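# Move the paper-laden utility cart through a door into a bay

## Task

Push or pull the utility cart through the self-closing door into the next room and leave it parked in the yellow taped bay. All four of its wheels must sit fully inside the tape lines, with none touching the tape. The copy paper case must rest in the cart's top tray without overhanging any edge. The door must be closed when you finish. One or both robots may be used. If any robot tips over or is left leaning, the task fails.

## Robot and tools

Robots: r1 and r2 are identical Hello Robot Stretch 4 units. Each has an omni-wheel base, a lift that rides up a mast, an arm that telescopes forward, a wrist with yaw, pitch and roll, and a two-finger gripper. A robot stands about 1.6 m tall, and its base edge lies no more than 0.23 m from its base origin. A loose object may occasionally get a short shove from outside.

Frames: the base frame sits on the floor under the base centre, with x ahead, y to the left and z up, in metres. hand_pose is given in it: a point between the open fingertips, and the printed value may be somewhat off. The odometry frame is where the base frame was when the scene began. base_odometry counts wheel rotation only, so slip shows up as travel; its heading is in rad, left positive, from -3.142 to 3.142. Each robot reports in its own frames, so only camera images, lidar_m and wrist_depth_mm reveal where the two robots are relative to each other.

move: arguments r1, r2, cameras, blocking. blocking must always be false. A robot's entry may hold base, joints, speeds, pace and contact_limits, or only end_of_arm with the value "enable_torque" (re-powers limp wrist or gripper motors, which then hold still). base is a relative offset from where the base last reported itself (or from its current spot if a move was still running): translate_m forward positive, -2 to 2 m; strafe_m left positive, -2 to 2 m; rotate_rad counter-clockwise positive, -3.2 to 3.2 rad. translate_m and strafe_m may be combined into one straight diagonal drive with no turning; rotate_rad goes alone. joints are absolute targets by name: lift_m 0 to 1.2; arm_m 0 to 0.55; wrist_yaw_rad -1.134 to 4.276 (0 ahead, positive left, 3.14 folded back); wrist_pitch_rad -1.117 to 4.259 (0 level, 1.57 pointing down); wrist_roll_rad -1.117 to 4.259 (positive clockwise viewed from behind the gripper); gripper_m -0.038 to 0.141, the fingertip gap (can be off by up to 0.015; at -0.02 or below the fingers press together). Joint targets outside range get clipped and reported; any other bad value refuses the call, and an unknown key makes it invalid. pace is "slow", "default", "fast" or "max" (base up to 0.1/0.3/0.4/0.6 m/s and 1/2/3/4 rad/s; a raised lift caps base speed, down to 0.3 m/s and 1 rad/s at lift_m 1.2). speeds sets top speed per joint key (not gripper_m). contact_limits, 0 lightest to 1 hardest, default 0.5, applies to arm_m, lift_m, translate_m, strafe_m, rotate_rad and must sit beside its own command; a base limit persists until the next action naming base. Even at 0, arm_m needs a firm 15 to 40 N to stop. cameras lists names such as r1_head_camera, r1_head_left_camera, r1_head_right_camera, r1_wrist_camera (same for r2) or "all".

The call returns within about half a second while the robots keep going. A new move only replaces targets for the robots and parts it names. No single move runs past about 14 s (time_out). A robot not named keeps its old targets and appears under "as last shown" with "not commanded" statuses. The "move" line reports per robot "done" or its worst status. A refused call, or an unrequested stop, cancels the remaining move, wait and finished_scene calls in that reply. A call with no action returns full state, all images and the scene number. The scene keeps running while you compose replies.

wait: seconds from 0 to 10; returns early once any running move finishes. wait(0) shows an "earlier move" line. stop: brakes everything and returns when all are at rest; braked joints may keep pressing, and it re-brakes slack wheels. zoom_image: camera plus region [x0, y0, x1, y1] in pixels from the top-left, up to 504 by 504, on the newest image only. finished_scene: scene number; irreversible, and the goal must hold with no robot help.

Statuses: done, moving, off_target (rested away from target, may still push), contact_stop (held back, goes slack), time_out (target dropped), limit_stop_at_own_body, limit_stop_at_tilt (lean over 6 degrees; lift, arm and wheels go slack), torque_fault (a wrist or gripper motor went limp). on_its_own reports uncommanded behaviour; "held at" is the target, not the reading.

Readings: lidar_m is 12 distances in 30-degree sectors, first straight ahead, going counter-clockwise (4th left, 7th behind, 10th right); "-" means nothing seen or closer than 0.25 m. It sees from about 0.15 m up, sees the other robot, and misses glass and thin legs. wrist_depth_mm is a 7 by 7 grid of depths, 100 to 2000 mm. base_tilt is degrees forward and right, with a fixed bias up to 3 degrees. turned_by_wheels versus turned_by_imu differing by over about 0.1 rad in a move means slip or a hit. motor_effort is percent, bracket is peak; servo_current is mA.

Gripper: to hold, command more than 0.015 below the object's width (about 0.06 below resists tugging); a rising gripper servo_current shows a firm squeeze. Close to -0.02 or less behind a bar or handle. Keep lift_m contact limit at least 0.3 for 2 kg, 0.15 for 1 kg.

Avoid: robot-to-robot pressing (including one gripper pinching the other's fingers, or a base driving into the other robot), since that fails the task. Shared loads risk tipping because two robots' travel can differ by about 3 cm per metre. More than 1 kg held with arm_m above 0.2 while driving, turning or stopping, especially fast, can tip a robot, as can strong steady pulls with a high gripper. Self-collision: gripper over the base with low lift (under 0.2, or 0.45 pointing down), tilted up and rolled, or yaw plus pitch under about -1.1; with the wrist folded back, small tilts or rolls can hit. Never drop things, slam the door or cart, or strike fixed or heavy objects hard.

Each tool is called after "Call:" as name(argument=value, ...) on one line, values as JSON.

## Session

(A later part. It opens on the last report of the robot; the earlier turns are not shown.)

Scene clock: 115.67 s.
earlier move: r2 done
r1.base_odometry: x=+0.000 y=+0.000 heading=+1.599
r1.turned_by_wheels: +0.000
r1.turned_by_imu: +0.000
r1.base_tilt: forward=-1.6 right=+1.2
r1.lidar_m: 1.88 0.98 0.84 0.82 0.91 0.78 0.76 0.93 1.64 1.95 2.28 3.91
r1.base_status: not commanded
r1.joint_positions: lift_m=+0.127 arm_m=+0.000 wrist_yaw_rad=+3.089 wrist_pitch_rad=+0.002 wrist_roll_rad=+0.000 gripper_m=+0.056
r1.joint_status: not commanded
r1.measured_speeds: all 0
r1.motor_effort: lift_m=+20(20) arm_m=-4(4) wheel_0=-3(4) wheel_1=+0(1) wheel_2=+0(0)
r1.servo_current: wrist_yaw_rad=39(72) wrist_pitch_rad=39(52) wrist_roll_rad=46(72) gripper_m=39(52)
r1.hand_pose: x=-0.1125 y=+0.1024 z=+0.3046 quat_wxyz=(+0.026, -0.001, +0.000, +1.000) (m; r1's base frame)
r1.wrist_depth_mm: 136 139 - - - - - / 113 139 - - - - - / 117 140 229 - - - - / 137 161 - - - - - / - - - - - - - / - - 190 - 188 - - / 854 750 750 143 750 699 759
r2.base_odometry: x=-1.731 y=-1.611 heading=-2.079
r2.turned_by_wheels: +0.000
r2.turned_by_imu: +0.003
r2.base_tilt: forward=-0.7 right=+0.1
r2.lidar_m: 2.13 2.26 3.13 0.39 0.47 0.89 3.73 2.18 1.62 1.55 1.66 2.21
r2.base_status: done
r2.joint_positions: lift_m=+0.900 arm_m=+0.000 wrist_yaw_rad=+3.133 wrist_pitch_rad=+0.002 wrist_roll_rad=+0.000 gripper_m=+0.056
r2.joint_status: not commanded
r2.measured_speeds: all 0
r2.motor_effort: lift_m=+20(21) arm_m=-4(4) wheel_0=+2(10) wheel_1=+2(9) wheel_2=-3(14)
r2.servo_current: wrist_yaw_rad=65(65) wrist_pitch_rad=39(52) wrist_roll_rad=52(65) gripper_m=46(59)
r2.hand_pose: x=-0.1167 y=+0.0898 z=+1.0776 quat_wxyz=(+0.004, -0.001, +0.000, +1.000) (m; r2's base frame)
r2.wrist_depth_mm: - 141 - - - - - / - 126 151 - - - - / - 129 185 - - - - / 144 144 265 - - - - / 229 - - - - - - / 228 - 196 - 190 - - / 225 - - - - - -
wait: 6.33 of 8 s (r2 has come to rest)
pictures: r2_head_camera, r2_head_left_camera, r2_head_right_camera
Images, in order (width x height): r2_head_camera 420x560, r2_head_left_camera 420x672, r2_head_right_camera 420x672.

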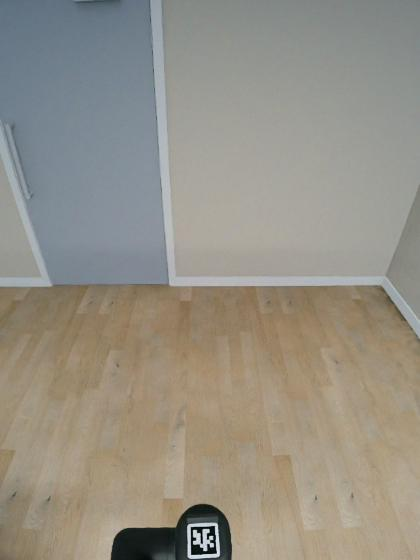

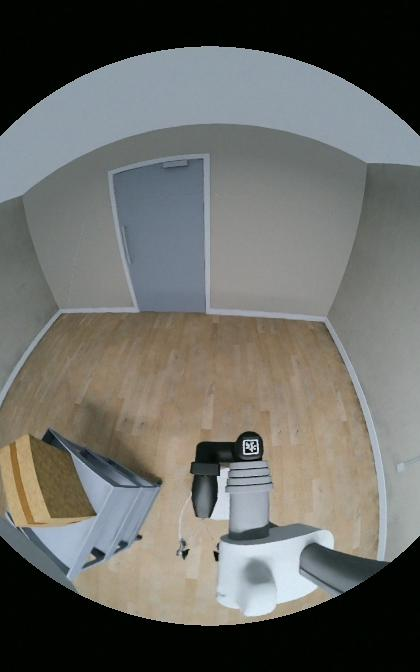

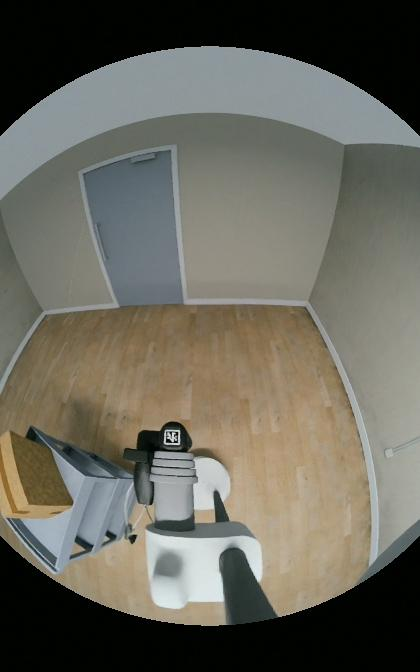

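Call:
move(blocking=false, r2={"base":{"translate_m":0.9},"joints":{"wrist_yaw_rad":0.0}})

Call:
wait(seconds=2)

Call:
wait(seconds=3)

Call:
move(blocking=false, r2={"base":{"strafe_m":0.95}})

Call:
wait(seconds=6, cameras=["r2_head_camera","r2_head_left_camera","r2_head_right_camera","r2_wrist_camera"])

Scene clock: 125.10 s.
move: r2 moving
r1: as last shown
r1.base_tilt: forward=-1.6 right=+1.3
r1.lidar_m: 1.85 0.99 0.85 0.85 0.91 0.78 0.77 0.93 1.65 1.95 2.24 3.92
r1.motor_effort: lift_m=+20(20) arm_m=-4(4) wheel_0=-3(3) wheel_1=+0(1) wheel_2=+0(0)
r1.servo_current: wrist_yaw_rad=39(59) wrist_pitch_rad=46(46) wrist_roll_rad=46(59) gripper_m=39(46)
r1.wrist_depth_mm: 136 139 - - - - - / 113 139 - - - - - / 118 140 227 - - - - / 137 162 - - - - - / - - - - - - - / - - 190 - 187 - - / 854 750 759 143 750 691 750
r2.base_odometry: x=-1.746 y=-1.638 heading=-2.079
r2.turned_by_wheels: +0.000
r2.turned_by_imu: +0.001
r2.base_tilt: forward=-0.7 right=+0.1
r2.lidar_m: 2.10 2.22 3.11 0.39 0.47 0.91 3.81 2.16 1.63 1.56 1.66 2.17
r2.base_status: translate_m moving
r2.joint_positions: lift_m=+0.900 arm_m=+0.000 wrist_yaw_rad=+2.571 wrist_pitch_rad=+0.002 wrist_roll_rad=+0.000 gripper_m=+0.056
r2.joint_status: wrist_yaw_rad moving
r2.measured_speeds: translate_m=+0.122 strafe_m=+0.000 rotate_rad=-0.001 lift_m=+0.000 arm_m=+0.000 wrist_yaw_rad=-1.733 wrist_pitch_rad=+0.000 wrist_roll_rad=+0.000
r2.motor_effort: lift_m=+20(20) arm_m=-4(4) wheel_0=+7(9) wheel_1=+8(8) wheel_2=-14(14)
r2.servo_current: wrist_yaw_rad=91(130) wrist_pitch_rad=39(46) wrist_roll_rad=52(52) gripper_m=39(52)
r2.hand_pose: x=-0.0245 y=+0.2294 z=+1.0776 quat_wxyz=(+0.282, -0.001, +0.000, +0.960) (m; r2's base frame)
r2.wrist_depth_mm: - - - - - - - / - - - - - - - / - - - - - - - / - - - - - - - / - - - - - 488 455 / - - 196 - 189 488 459 / - - - - - 488 462
pictures: none

Scene clock: 127.10 s.
earlier move: r2 moving
r1.base_odometry: x=+0.000 y=+0.000 heading=+1.599
r1.turned_by_wheels: +0.000
r1.turned_by_imu: +0.000
r1.base_tilt: forward=-1.6 right=+1.3
r1.lidar_m: 1.86 0.98 0.82 0.84 0.89 0.76 0.78 0.93 1.64 1.94 2.26 3.91
r1.base_status: not commanded
r1.joint_positions: lift_m=+0.127 arm_m=+0.000 wrist_yaw_rad=+3.089 wrist_pitch_rad=+0.002 wrist_roll_rad=+0.000 gripper_m=+0.056
r1.joint_status: not commanded
r1.measured_speeds: all 0
r1.motor_effort: lift_m=+20(20) arm_m=-4(4) wheel_0=-3(4) wheel_1=-1(1) wheel_2=+0(0)
r1.servo_current: wrist_yaw_rad=52(65) wrist_pitch_rad=39(52) wrist_roll_rad=59(78) gripper_m=39(52)
r1.hand_pose: x=-0.1125 y=+0.1024 z=+0.3046 quat_wxyz=(+0.026, -0.001, +0.000, +1.000) (m; r1's base frame)
r1.wrist_depth_mm: 136 138 - - - - - / 113 139 - - - - - / 118 139 229 - - - - / 137 162 - - - - - / - - - - - - - / - - 190 - 187 - - / 831 750 750 143 741 707 768
r2.base_odometry: x=-2.009 y=-2.110 heading=-2.078
r2.turned_by_wheels: +0.000
r2.turned_by_imu: +0.001
r2.base_tilt: forward=-0.7 right=+0.1
r2.lidar_m: 1.57 1.66 2.32 3.14 0.74 0.71 - 2.20 1.65 1.59 1.67 1.60
r2.base_status: translate_m moving
r2.joint_positions: lift_m=+0.900 arm_m=+0.000 wrist_yaw_rad=+0.003 wrist_pitch_rad=+0.002 wrist_roll_rad=+0.000 gripper_m=+0.056
r2.joint_status: all done
r2.measured_speeds: translate_m=+0.300 strafe_m=+0.000 rotate_rad=+0.005 lift_m=+0.000 arm_m=+0.000 wrist_yaw_rad=+0.000 wrist_pitch_rad=+0.000 wrist_roll_rad=+0.000
r2.motor_effort: lift_m=+20(20) arm_m=-4(4) wheel_0=+6(12) wheel_1=+6(9) wheel_2=-9(14)
r2.servo_current: wrist_yaw_rad=59(143) wrist_pitch_rad=33(46) wrist_roll_rad=59(59) gripper_m=52(59)
r2.hand_pose: x=+0.4596 y=-0.0866 z=+1.0776 quat_wxyz=(+1.000, +0.000, +0.001, +0.001) (m; r2's base frame)
r2.wrist_depth_mm: - - - - - - - / - - - - - - - / - - - - - - - / - - - - - - - / - - - - - - - / - - 190 - 188 - - / - - - - - - -
wait: 2.00 s; no rest
pictures: none

Scene clock: 129.10 s.
earlier move: r2 done
r1.base_odometry: x=+0.000 y=+0.000 heading=+1.599
r1.turned_by_wheels: +0.000
r1.turned_by_imu: +0.000
r1.base_tilt: forward=-1.6 right=+1.2
r1.lidar_m: 1.87 0.99 0.85 0.84 0.92 0.76 0.77 0.91 1.64 1.96 2.27 3.91
r1.base_status: not commanded
r1.joint_positions: lift_m=+0.127 arm_m=+0.000 wrist_yaw_rad=+3.089 wrist_pitch_rad=+0.002 wrist_roll_rad=+0.000 gripper_m=+0.056
r1.joint_status: not commanded
r1.measured_speeds: all 0
r1.motor_effort: lift_m=+20(20) arm_m=-4(4) wheel_0=-3(4) wheel_1=+0(1) wheel_2=+0(0)
r1.servo_current: wrist_yaw_rad=39(72) wrist_pitch_rad=46(52) wrist_roll_rad=33(78) gripper_m=39(52)
r1.hand_pose: x=-0.1125 y=+0.1024 z=+0.3046 quat_wxyz=(+0.026, -0.001, +0.000, +1.000) (m; r1's base frame)
r1.wrist_depth_mm: 136 139 - - - - - / 113 139 - - - - - / 118 140 229 - - - - / 137 161 - - - - - / - - - - - - - / - - 190 - 187 - - / 842 741 759 143 750 707 768
r2.base_odometry: x=-2.169 y=-2.397 heading=-2.078
r2.turned_by_wheels: +0.000
r2.turned_by_imu: +0.001
r2.base_tilt: forward=-0.7 right=+0.1
r2.lidar_m: 1.24 1.30 1.84 3.16 1.10 0.97 - 2.20 1.65 1.59 1.65 1.30
r2.base_status: done
r2.joint_positions: lift_m=+0.900 arm_m=+0.000 wrist_yaw_rad=+0.003 wrist_pitch_rad=+0.002 wrist_roll_rad=+0.000 gripper_m=+0.056
r2.joint_status: all done
r2.measured_speeds: all 0
r2.motor_effort: lift_m=+20(20) arm_m=-4(4) wheel_0=+3(12) wheel_1=+3(9) wheel_2=-1(14)
r2.servo_current: wrist_yaw_rad=46(143) wrist_pitch_rad=39(52) wrist_roll_rad=46(65) gripper_m=46(59)
r2.hand_pose: x=+0.4596 y=-0.0866 z=+1.0776 quat_wxyz=(+1.000, +0.000, +0.001, +0.001) (m; r2's base frame)
r2.wrist_depth_mm: - - - - - - - / - - - - - - - / - - - - - - - / - - - - - - - / - - - - - - - / - - 190 - 187 - - / - - - - - - -
wait: 2.00 of 3 s (r2 has come to rest)
pictures: none

Scene clock: 129.60 s.
move: r2 moving
r1: as last shown
r1.base_tilt: forward=-1.6 right=+1.3
r1.lidar_m: 1.85 1.00 0.86 0.84 0.89 0.78 0.78 0.93 1.65 1.94 2.27 3.90
r1.motor_effort: lift_m=+20(20) arm_m=-4(4) wheel_0=-2(3) wheel_1=+0(1) wheel_2=+0(0)
r1.servo_current: wrist_yaw_rad=46(65) wrist_pitch_rad=39(46) wrist_roll_rad=39(65) gripper_m=39(46)
r1.wrist_depth_mm: 136 138 - - - - - / 113 139 - - - - - / 118 140 228 - - - - / 137 162 - - - - - / - - - - - - - / - - 190 - 188 - - / 842 750 768 143 741 707 768
r2.base_odometry: x=-2.137 y=-2.415 heading=-2.078
r2.turned_by_wheels: +0.000
r2.turned_by_imu: +0.000
r2.base_tilt: forward=-0.7 right=+0.1
r2.lidar_m: 1.22 1.31 1.82 3.12 1.08 0.97 - 2.25 1.68 1.63 1.70 1.27
r2.base_status: strafe_m moving
r2.joint_positions: lift_m=+0.900 arm_m=+0.000 wrist_yaw_rad=+0.003 wrist_pitch_rad=+0.002 wrist_roll_rad=+0.000 gripper_m=+0.056
r2.joint_status: not commanded
r2.measured_speeds: translate_m=+0.000 strafe_m=+0.140 rotate_rad=-0.001 lift_m=+0.000 arm_m=+0.000 wrist_yaw_rad=-0.002 wrist_pitch_rad=+0.000 wrist_roll_rad=+0.000
r2.motor_effort: lift_m=+20(20) arm_m=-4(4) wheel_0=-8(13) wheel_1=+11(11) wheel_2=+0(2)
r2.servo_current: wrist_yaw_rad=39(59) wrist_pitch_rad=39(46) wrist_roll_rad=46(52) gripper_m=46(52)
r2.hand_pose: x=+0.4596 y=-0.0866 z=+1.0776 quat_wxyz=(+1.000, +0.000, +0.001, +0.001) (m; r2's base frame)
r2.wrist_depth_mm: - - - - - - - / - - - - - - - / - - - - - - - / - - - - - - - / - - - - - - - / - - 190 - 188 - - / - - - - - - -
pictures: none

Scene clock: 133.60 s.
earlier move: r2 done
r1.base_odometry: x=+0.000 y=+0.000 heading=+1.599
r1.turned_by_wheels: +0.000
r1.turned_by_imu: +0.000
r1.base_tilt: forward=-1.6 right=+1.3
r1.lidar_m: 1.85 0.99 0.84 0.84 0.92 0.77 0.79 0.92 1.65 1.95 2.28 3.91
r1.base_status: not commanded
r1.joint_positions: lift_m=+0.127 arm_m=+0.000 wrist_yaw_rad=+3.089 wrist_pitch_rad=+0.002 wrist_roll_rad=+0.000 gripper_m=+0.056
r1.joint_status: not commanded
r1.measured_speeds: all 0
r1.motor_effort: lift_m=+20(20) arm_m=-4(4) wheel_0=-3(3) wheel_1=+0(1) wheel_2=+0(0)
r1.servo_current: wrist_yaw_rad=59(72) wrist_pitch_rad=39(52) wrist_roll_rad=46(72) gripper_m=39(52)
r1.hand_pose: x=-0.1125 y=+0.1024 z=+0.3046 quat_wxyz=(+0.026, -0.001, +0.000, +1.000) (m; r1's base frame)
r1.wrist_depth_mm: 136 139 - - - - - / 113 139 - - - - - / 118 140 229 - - - - / 137 161 - - - - - / - - - - - - - / - - 190 - 187 - - / 842 741 759 143 741 707 759
r2.base_odometry: x=-1.338 y=-2.859 heading=-2.078
r2.turned_by_wheels: +0.000
r2.turned_by_imu: +0.001
r2.base_tilt: forward=-0.7 right=+0.1
r2.lidar_m: 1.22 1.34 1.87 2.21 2.32 3.27 0.76 0.82 2.63 2.52 1.77 1.32
r2.base_status: done
r2.joint_positions: lift_m=+0.900 arm_m=+0.000 wrist_yaw_rad=+0.003 wrist_pitch_rad=+0.002 wrist_roll_rad=+0.000 gripper_m=+0.056
r2.joint_status: not commanded
r2.measured_speeds: all 0
r2.motor_effort: lift_m=+20(20) arm_m=-4(4) wheel_0=+0(13) wheel_1=+2(12) wheel_2=+0(2)
r2.servo_current: wrist_yaw_rad=59(65) wrist_pitch_rad=46(46) wrist_roll_rad=46(65) gripper_m=46(52)
r2.hand_pose: x=+0.4595 y=-0.0866 z=+1.0776 quat_wxyz=(+1.000, +0.000, +0.001, +0.001) (m; r2's base frame)
r2.wrist_depth_mm: - - - - - - - / - - - - - - - / - - - - - - - / - - - - - - - / - - 976 - - - - / - - 189 - 188 - - / - - - - - - -
wait: 4.00 of 6 s (r2 has come to rest)
pictures: r2_head_camera, r2_head_left_camera, r2_head_right_camera, r2_wrist_camera
Images, in order (width x height): r2_head_camera 420x560, r2_head_left_camera 420x672, r2_head_right_camera 420x672, r2_wrist_camera 616x392.

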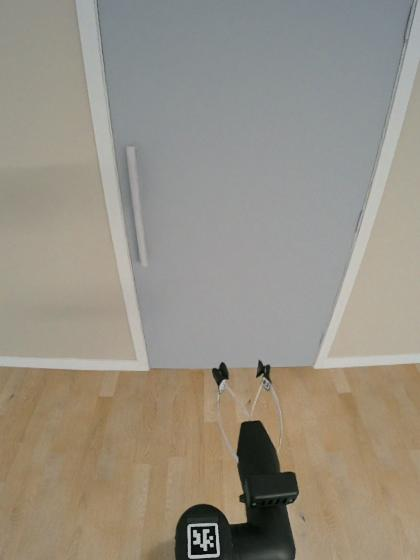

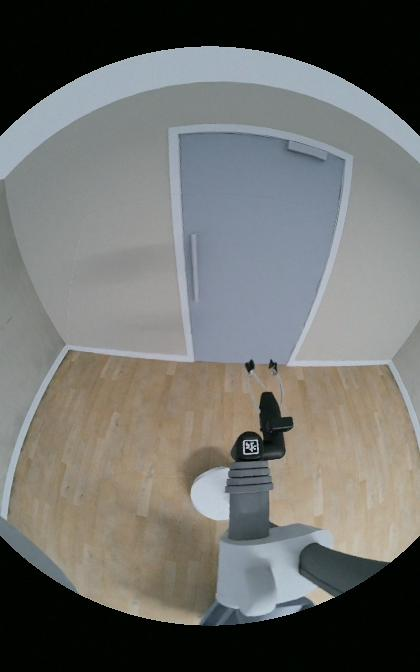

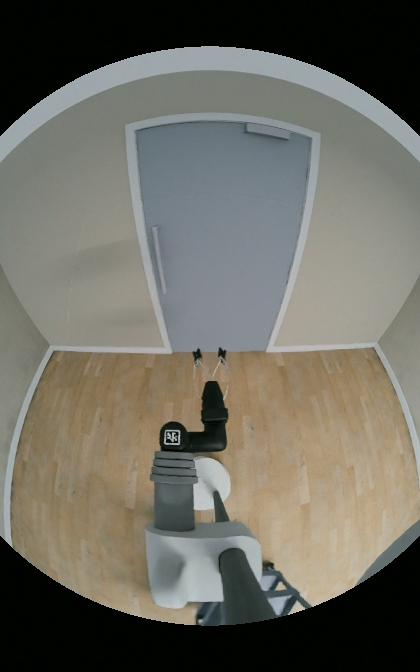

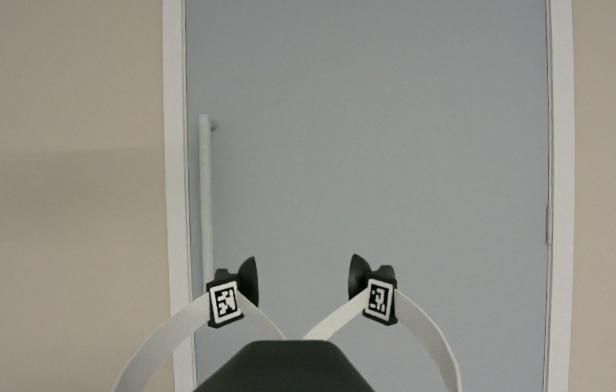

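Call:
move(blocking=false, r2={"base":{"translate_m":0.45,"strafe_m":0.243},"joints":{"gripper_m":0.1,"arm_m":0.05}})

Call:
wait(seconds=4, cameras=["r2_head_camera","r2_wrist_camera"])

Call:
wait(seconds=3, cameras=["r2_head_camera","r2_wrist_camera"])

Scene clock: 179.63 s.
move: r2 moving
r1: as last shown
r1.lidar_m: 1.87 0.97 0.83 0.83 0.92 0.77 0.77 0.92 1.63 1.95 2.24 3.92
r1.motor_effort: lift_m=+20(20) arm_m=-4(4) wheel_0=-3(3) wheel_1=-1(1) wheel_2=+0(0)
r1.servo_current: wrist_yaw_rad=52(65) wrist_pitch_rad=39(46) wrist_roll_rad=39(59) gripper_m=39(46)
r1.wrist_depth_mm: 136 138 - - - - - / 113 139 - - - - - / 118 139 229 - - - - / 137 162 - - - - - / - - - - - - - / - - 190 - 187 - - / 854 741 759 143 741 699 759
r2.base_odometry: x=-1.339 y=-2.894 heading=-2.078
r2.turned_by_wheels: +0.000
r2.turned_by_imu: +0.001
r2.base_tilt: forward=-0.7 right=+0.1
r2.lidar_m: 1.20 1.30 1.81 2.19 2.33 3.21 0.79 0.85 2.65 2.53 1.73 1.27
r2.base_status: translate_m moving; strafe_m moving
r2.joint_positions: lift_m=+0.900 arm_m=+0.041 wrist_yaw_rad=+0.002 wrist_pitch_rad=+0.002 wrist_roll_rad=+0.000 gripper_m=+0.075
r2.joint_status: arm_m moving; gripper_m moving
r2.measured_speeds: translate_m=+0.121 strafe_m=+0.065 rotate_rad=+0.004 lift_m=+0.000 arm_m=+0.088 wrist_yaw_rad=+0.000 wrist_pitch_rad=+0.000 wrist_roll_rad=+0.000
r2.motor_effort: lift_m=+20(20) arm_m=+9(15) wheel_0=+8(8) wheel_1=+10(11) wheel_2=-11(13)
r2.servo_current: wrist_yaw_rad=46(52) wrist_pitch_rad=39(39) wrist_roll_rad=52(52) gripper_m=111(111)
r2.hand_pose: x=+0.5009 y=-0.0867 z=+1.0776 quat_wxyz=(+1.000, +0.000, +0.001, +0.001) (m; r2's base frame)
r2.wrist_depth_mm: - - - - - - - / - - - - - - - / - - 991 - - - - / - - 991 - - - - / - - - - - - - / - - 189 - 187 - - / - - - - - - -
pictures: none

Scene clock: 182.20 s.
earlier move: r2 done
r1.base_odometry: x=+0.000 y=+0.000 heading=+1.599
r1.turned_by_wheels: +0.000
r1.turned_by_imu: +0.000
r1.base_tilt: forward=-1.6 right=+1.3
r1.lidar_m: 1.87 0.96 0.84 0.84 0.90 0.77 0.77 0.94 1.65 1.94 2.27 3.91
r1.base_status: not commanded
r1.joint_positions: lift_m=+0.127 arm_m=+0.000 wrist_yaw_rad=+3.089 wrist_pitch_rad=+0.002 wrist_roll_rad=+0.000 gripper_m=+0.056
r1.joint_status: not commanded
r1.measured_speeds: all 0
r1.motor_effort: lift_m=+20(20) arm_m=-4(4) wheel_0=-3(4) wheel_1=+0(1) wheel_2=+0(0)
r1.servo_current: wrist_yaw_rad=52(65) wrist_pitch_rad=39(52) wrist_roll_rad=52(65) gripper_m=46(52)
r1.hand_pose: x=-0.1125 y=+0.1024 z=+0.3046 quat_wxyz=(+0.026, -0.001, +0.000, +1.000) (m; r1's base frame)
r1.wrist_depth_mm: 136 138 - - - - - / 113 139 - - - - - / 118 140 229 - - - - / 137 162 - - - - - / - - - - - - - / - - 190 - 187 - - / 831 759 750 143 741 699 778
r2.base_odometry: x=-1.344 y=-3.370 heading=-2.078
r2.turned_by_wheels: +0.000
r2.turned_by_imu: +0.001
r2.base_tilt: forward=-0.7 right=+0.0
r2.lidar_m: 0.74 0.87 1.24 1.94 2.04 2.85 1.26 1.27 2.89 2.81 1.15 0.87
r2.base_status: done
r2.joint_positions: lift_m=+0.900 arm_m=+0.050 wrist_yaw_rad=+0.002 wrist_pitch_rad=+0.002 wrist_roll_rad=+0.000 gripper_m=+0.100
r2.joint_status: all done
r2.measured_speeds: all 0
r2.motor_effort: lift_m=+20(20) arm_m=+7(15) wheel_0=+4(9) wheel_1=+3(12) wheel_2=-4(14)
r2.servo_current: wrist_yaw_rad=52(59) wrist_pitch_rad=39(46) wrist_roll_rad=46(65) gripper_m=52(111)
r2.hand_pose: x=+0.5093 y=-0.0867 z=+1.0776 quat_wxyz=(+1.000, +0.000, +0.001, +0.001) (m; r2's base frame)
r2.wrist_depth_mm: - - 549 - - - - / - - 549 - - - - / - - 559 - - - - / - - 559 - - - - / - - 554 - - - - / - - 194 - 186 - - / - - 564 - - - -
wait: 2.57 of 4 s (r2 has come to rest)
pictures: r2_head_camera, r2_wrist_camera
Images, in order (width x height): r2_head_camera 420x560, r2_wrist_camera 616x392.

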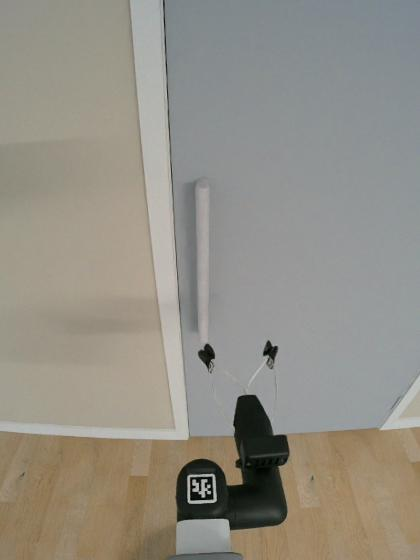

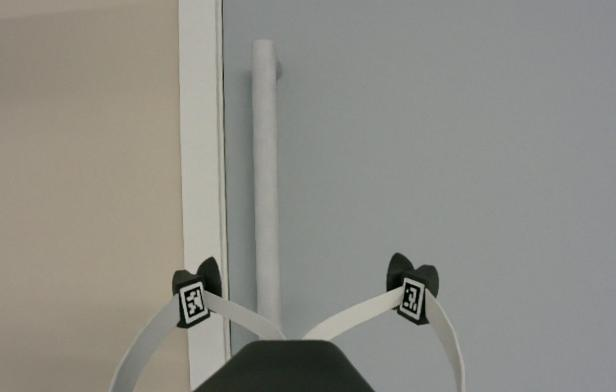

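Scene clock: 185.20 s.
r1.base_odometry: x=+0.000 y=+0.000 heading=+1.599
r1.turned_by_wheels: +0.000
r1.turned_by_imu: +0.000
r1.base_tilt: forward=-1.6 right=+1.3
r1.lidar_m: 1.88 0.97 0.83 0.84 0.90 0.77 0.77 0.93 1.64 1.95 2.26 3.91
r1.base_status: not commanded
r1.joint_positions: lift_m=+0.127 arm_m=+0.000 wrist_yaw_rad=+3.089 wrist_pitch_rad=+0.002 wrist_roll_rad=+0.000 gripper_m=+0.056
r1.joint_status: not commanded
r1.measured_speeds: all 0
r1.motor_effort: lift_m=+20(20) arm_m=-4(4) wheel_0=-3(4) wheel_1=+0(1) wheel_2=+0(0)
r1.servo_current: wrist_yaw_rad=46(65) wrist_pitch_rad=39(52) wrist_roll_rad=52(65) gripper_m=46(52)
r1.hand_pose: x=-0.1125 y=+0.1024 z=+0.3046 quat_wxyz=(+0.026, -0.001, +0.000, +1.000) (m; r1's base frame)
r1.wrist_depth_mm: 136 139 - - - - - / 114 139 - - - - - / 118 140 229 - - - - / 137 162 - - - - - / - - - - - - - / - - 190 - 187 - - / 842 741 759 143 750 699 768
r2.base_odometry: x=-1.344 y=-3.370 heading=-2.078
r2.turned_by_wheels: +0.000
r2.turned_by_imu: +0.000
r2.base_tilt: forward=-0.7 right=+0.1
r2.lidar_m: 0.77 0.87 1.23 1.94 2.04 2.88 1.28 1.25 2.87 2.77 1.11 0.87
r2.base_status: done
r2.joint_positions: lift_m=+0.900 arm_m=+0.050 wrist_yaw_rad=+0.002 wrist_pitch_rad=+0.002 wrist_roll_rad=+0.000 gripper_m=+0.100
r2.joint_status: all done
r2.measured_speeds: all 0
r2.motor_effort: lift_m=+20(20) arm_m=+7(15) wheel_0=+5(9) wheel_1=+3(12) wheel_2=-4(14)
r2.servo_current: wrist_yaw_rad=46(59) wrist_pitch_rad=33(46) wrist_roll_rad=39(65) gripper_m=52(111)
r2.hand_pose: x=+0.5093 y=-0.0867 z=+1.0776 quat_wxyz=(+1.000, +0.000, +0.001, +0.001) (m; r2's base frame)
r2.wrist_depth_mm: - - 549 - - - - / - - 549 - - - - / - - 554 - - - - / - - 564 - - - - / - - 554 - - - - / - - 193 - 185 - - / - - 564 - - - -
wait: 3.00 s; at rest by 0.27 s
pictures: r2_head_camera, r2_wrist_camera
Images, in order (width x height): r2_head_camera 420x560, r2_wrist_camera 616x392.

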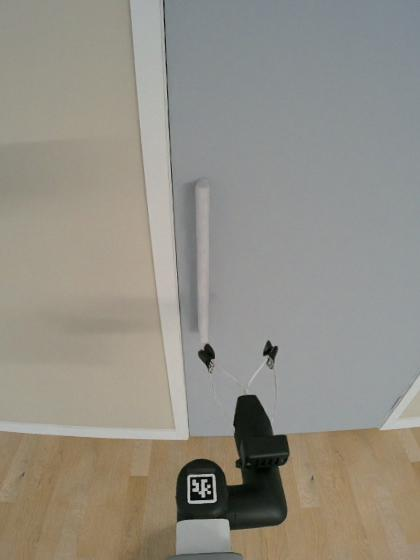

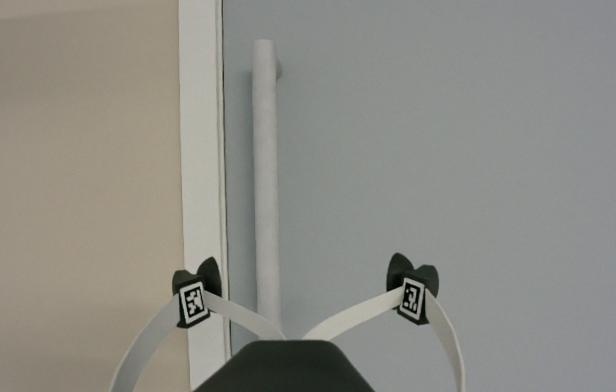

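Call:
move(blocking=false, r2={"base":{"strafe_m":0.051,"translate_m":0.1}})

Call:
wait(seconds=3, cameras=["r2_head_camera","r2_wrist_camera"])

Scene clock: 194.40 s.
move: r2 moving
r1: as last shown
r1.lidar_m: 1.83 0.98 0.81 0.84 0.92 0.79 0.77 0.93 1.66 1.96 2.27 3.90
r1.motor_effort: lift_m=+20(20) arm_m=-4(4) wheel_0=-3(3) wheel_1=+0(1) wheel_2=+0(0)
r1.servo_current: wrist_yaw_rad=59(65) wrist_pitch_rad=39(46) wrist_roll_rad=52(52) gripper_m=46(46)
r1.wrist_depth_mm: 136 138 - - - - - / 113 139 - - - - - / 118 140 229 - - - - / 137 162 - - - - - / - - - - - - - / - - 191 - 187 - - / 854 750 759 143 750 699 768
r2.base_odometry: x=-1.346 y=-3.405 heading=-2.078
r2.turned_by_wheels: +0.000
r2.turned_by_imu: +0.001
r2.base_tilt: forward=-0.7 right=+0.1
r2.lidar_m: 0.71 0.85 1.20 1.93 2.06 2.88 1.33 1.28 2.91 2.80 1.13 0.82
r2.base_status: translate_m moving; strafe_m moving
r2.joint_positions: lift_m=+0.900 arm_m=+0.050 wrist_yaw_rad=+0.002 wrist_pitch_rad=+0.002 wrist_roll_rad=+0.000 gripper_m=+0.100
r2.joint_status: not commanded
r2.measured_speeds: translate_m=+0.122 strafe_m=+0.062 rotate_rad=+0.000 lift_m=+0.000 arm_m=+0.000 wrist_yaw_rad=+0.000 wrist_pitch_rad=+0.000 wrist_roll_rad=+0.000
r2.motor_effort: lift_m=+20(20) arm_m=+7(7) wheel_0=+5(10) wheel_1=+9(11) wheel_2=-11(13)
r2.servo_current: wrist_yaw_rad=59(59) wrist_pitch_rad=39(46) wrist_roll_rad=59(65) gripper_m=46(52)
r2.hand_pose: x=+0.5093 y=-0.0867 z=+1.0776 quat_wxyz=(+1.000, +0.000, +0.001, +0.001) (m; r2's base frame)
r2.wrist_depth_mm: - - 521 - - - - / - - 521 - - - - / - - 521 - - - - / - - 530 466 - - - / - - 530 462 - - - / - - 190 162 186 - - / - - 539 - - - -
pictures: none

Scene clock: 195.47 s.
earlier move: r2 done
r1.base_odometry: x=+0.000 y=+0.000 heading=+1.599
r1.turned_by_wheels: +0.000
r1.turned_by_imu: +0.000
r1.base_tilt: forward=-1.6 right=+1.3
r1.lidar_m: 1.89 0.98 0.82 0.83 0.92 0.77 0.77 0.91 1.65 1.95 2.26 3.92
r1.base_status: not commanded
r1.joint_positions: lift_m=+0.127 arm_m=+0.000 wrist_yaw_rad=+3.089 wrist_pitch_rad=+0.002 wrist_roll_rad=+0.000 gripper_m=+0.056
r1.joint_status: not commanded
r1.measured_speeds: all 0
r1.motor_effort: lift_m=+20(20) arm_m=-4(4) wheel_0=-3(3) wheel_1=-1(1) wheel_2=+0(0)
r1.servo_current: wrist_yaw_rad=46(65) wrist_pitch_rad=39(52) wrist_roll_rad=33(59) gripper_m=33(46)
r1.hand_pose: x=-0.1125 y=+0.1024 z=+0.3046 quat_wxyz=(+0.026, -0.001, +0.000, +1.000) (m; r1's base frame)
r1.wrist_depth_mm: 136 138 - - - - - / 114 139 - - - - - / 117 140 229 - - - - / 137 161 - - - - - / - - - - - - - / - - 190 - 187 - - / 854 750 759 143 732 699 768
r2.base_odometry: x=-1.348 y=-3.482 heading=-2.078
r2.turned_by_wheels: +0.000
r2.turned_by_imu: +0.000
r2.base_tilt: forward=-0.7 right=+0.1
r2.lidar_m: 0.68 0.78 1.11 1.89 2.01 2.81 1.42 1.37 2.96 2.56 1.05 0.74
r2.base_status: done
r2.joint_positions: lift_m=+0.900 arm_m=+0.050 wrist_yaw_rad=+0.002 wrist_pitch_rad=+0.002 wrist_roll_rad=+0.000 gripper_m=+0.100
r2.joint_status: not commanded
r2.measured_speeds: all 0
r2.motor_effort: lift_m=+20(20) arm_m=+7(7) wheel_0=+3(10) wheel_1=+2(11) wheel_2=-2(13)
r2.servo_current: wrist_yaw_rad=46(59) wrist_pitch_rad=39(46) wrist_roll_rad=46(65) gripper_m=46(59)
r2.hand_pose: x=+0.5093 y=-0.0867 z=+1.0776 quat_wxyz=(+1.000, +0.000, +0.001, +0.001) (m; r2's base frame)
r2.wrist_depth_mm: 477 469 445 377 - - - / 480 469 449 379 - - - / 480 473 452 379 - - - / - 480 455 382 - - - / - 480 462 382 - - - / - 480 197 384 185 - - / - 153 466 - - - -
wait: 1.07 of 3 s (r2 has come to rest)
pictures: r2_head_camera, r2_wrist_camera
Images, in order (width x height): r2_head_camera 420x560, r2_wrist_camera 616x392.

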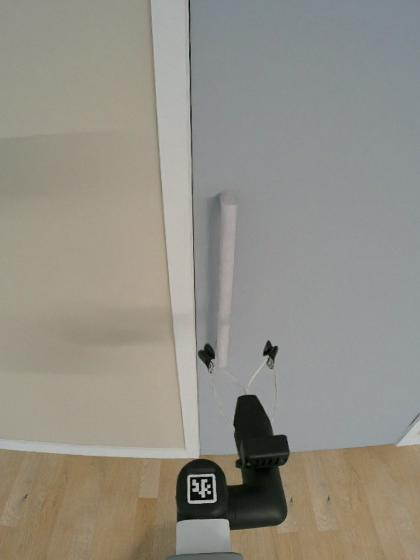

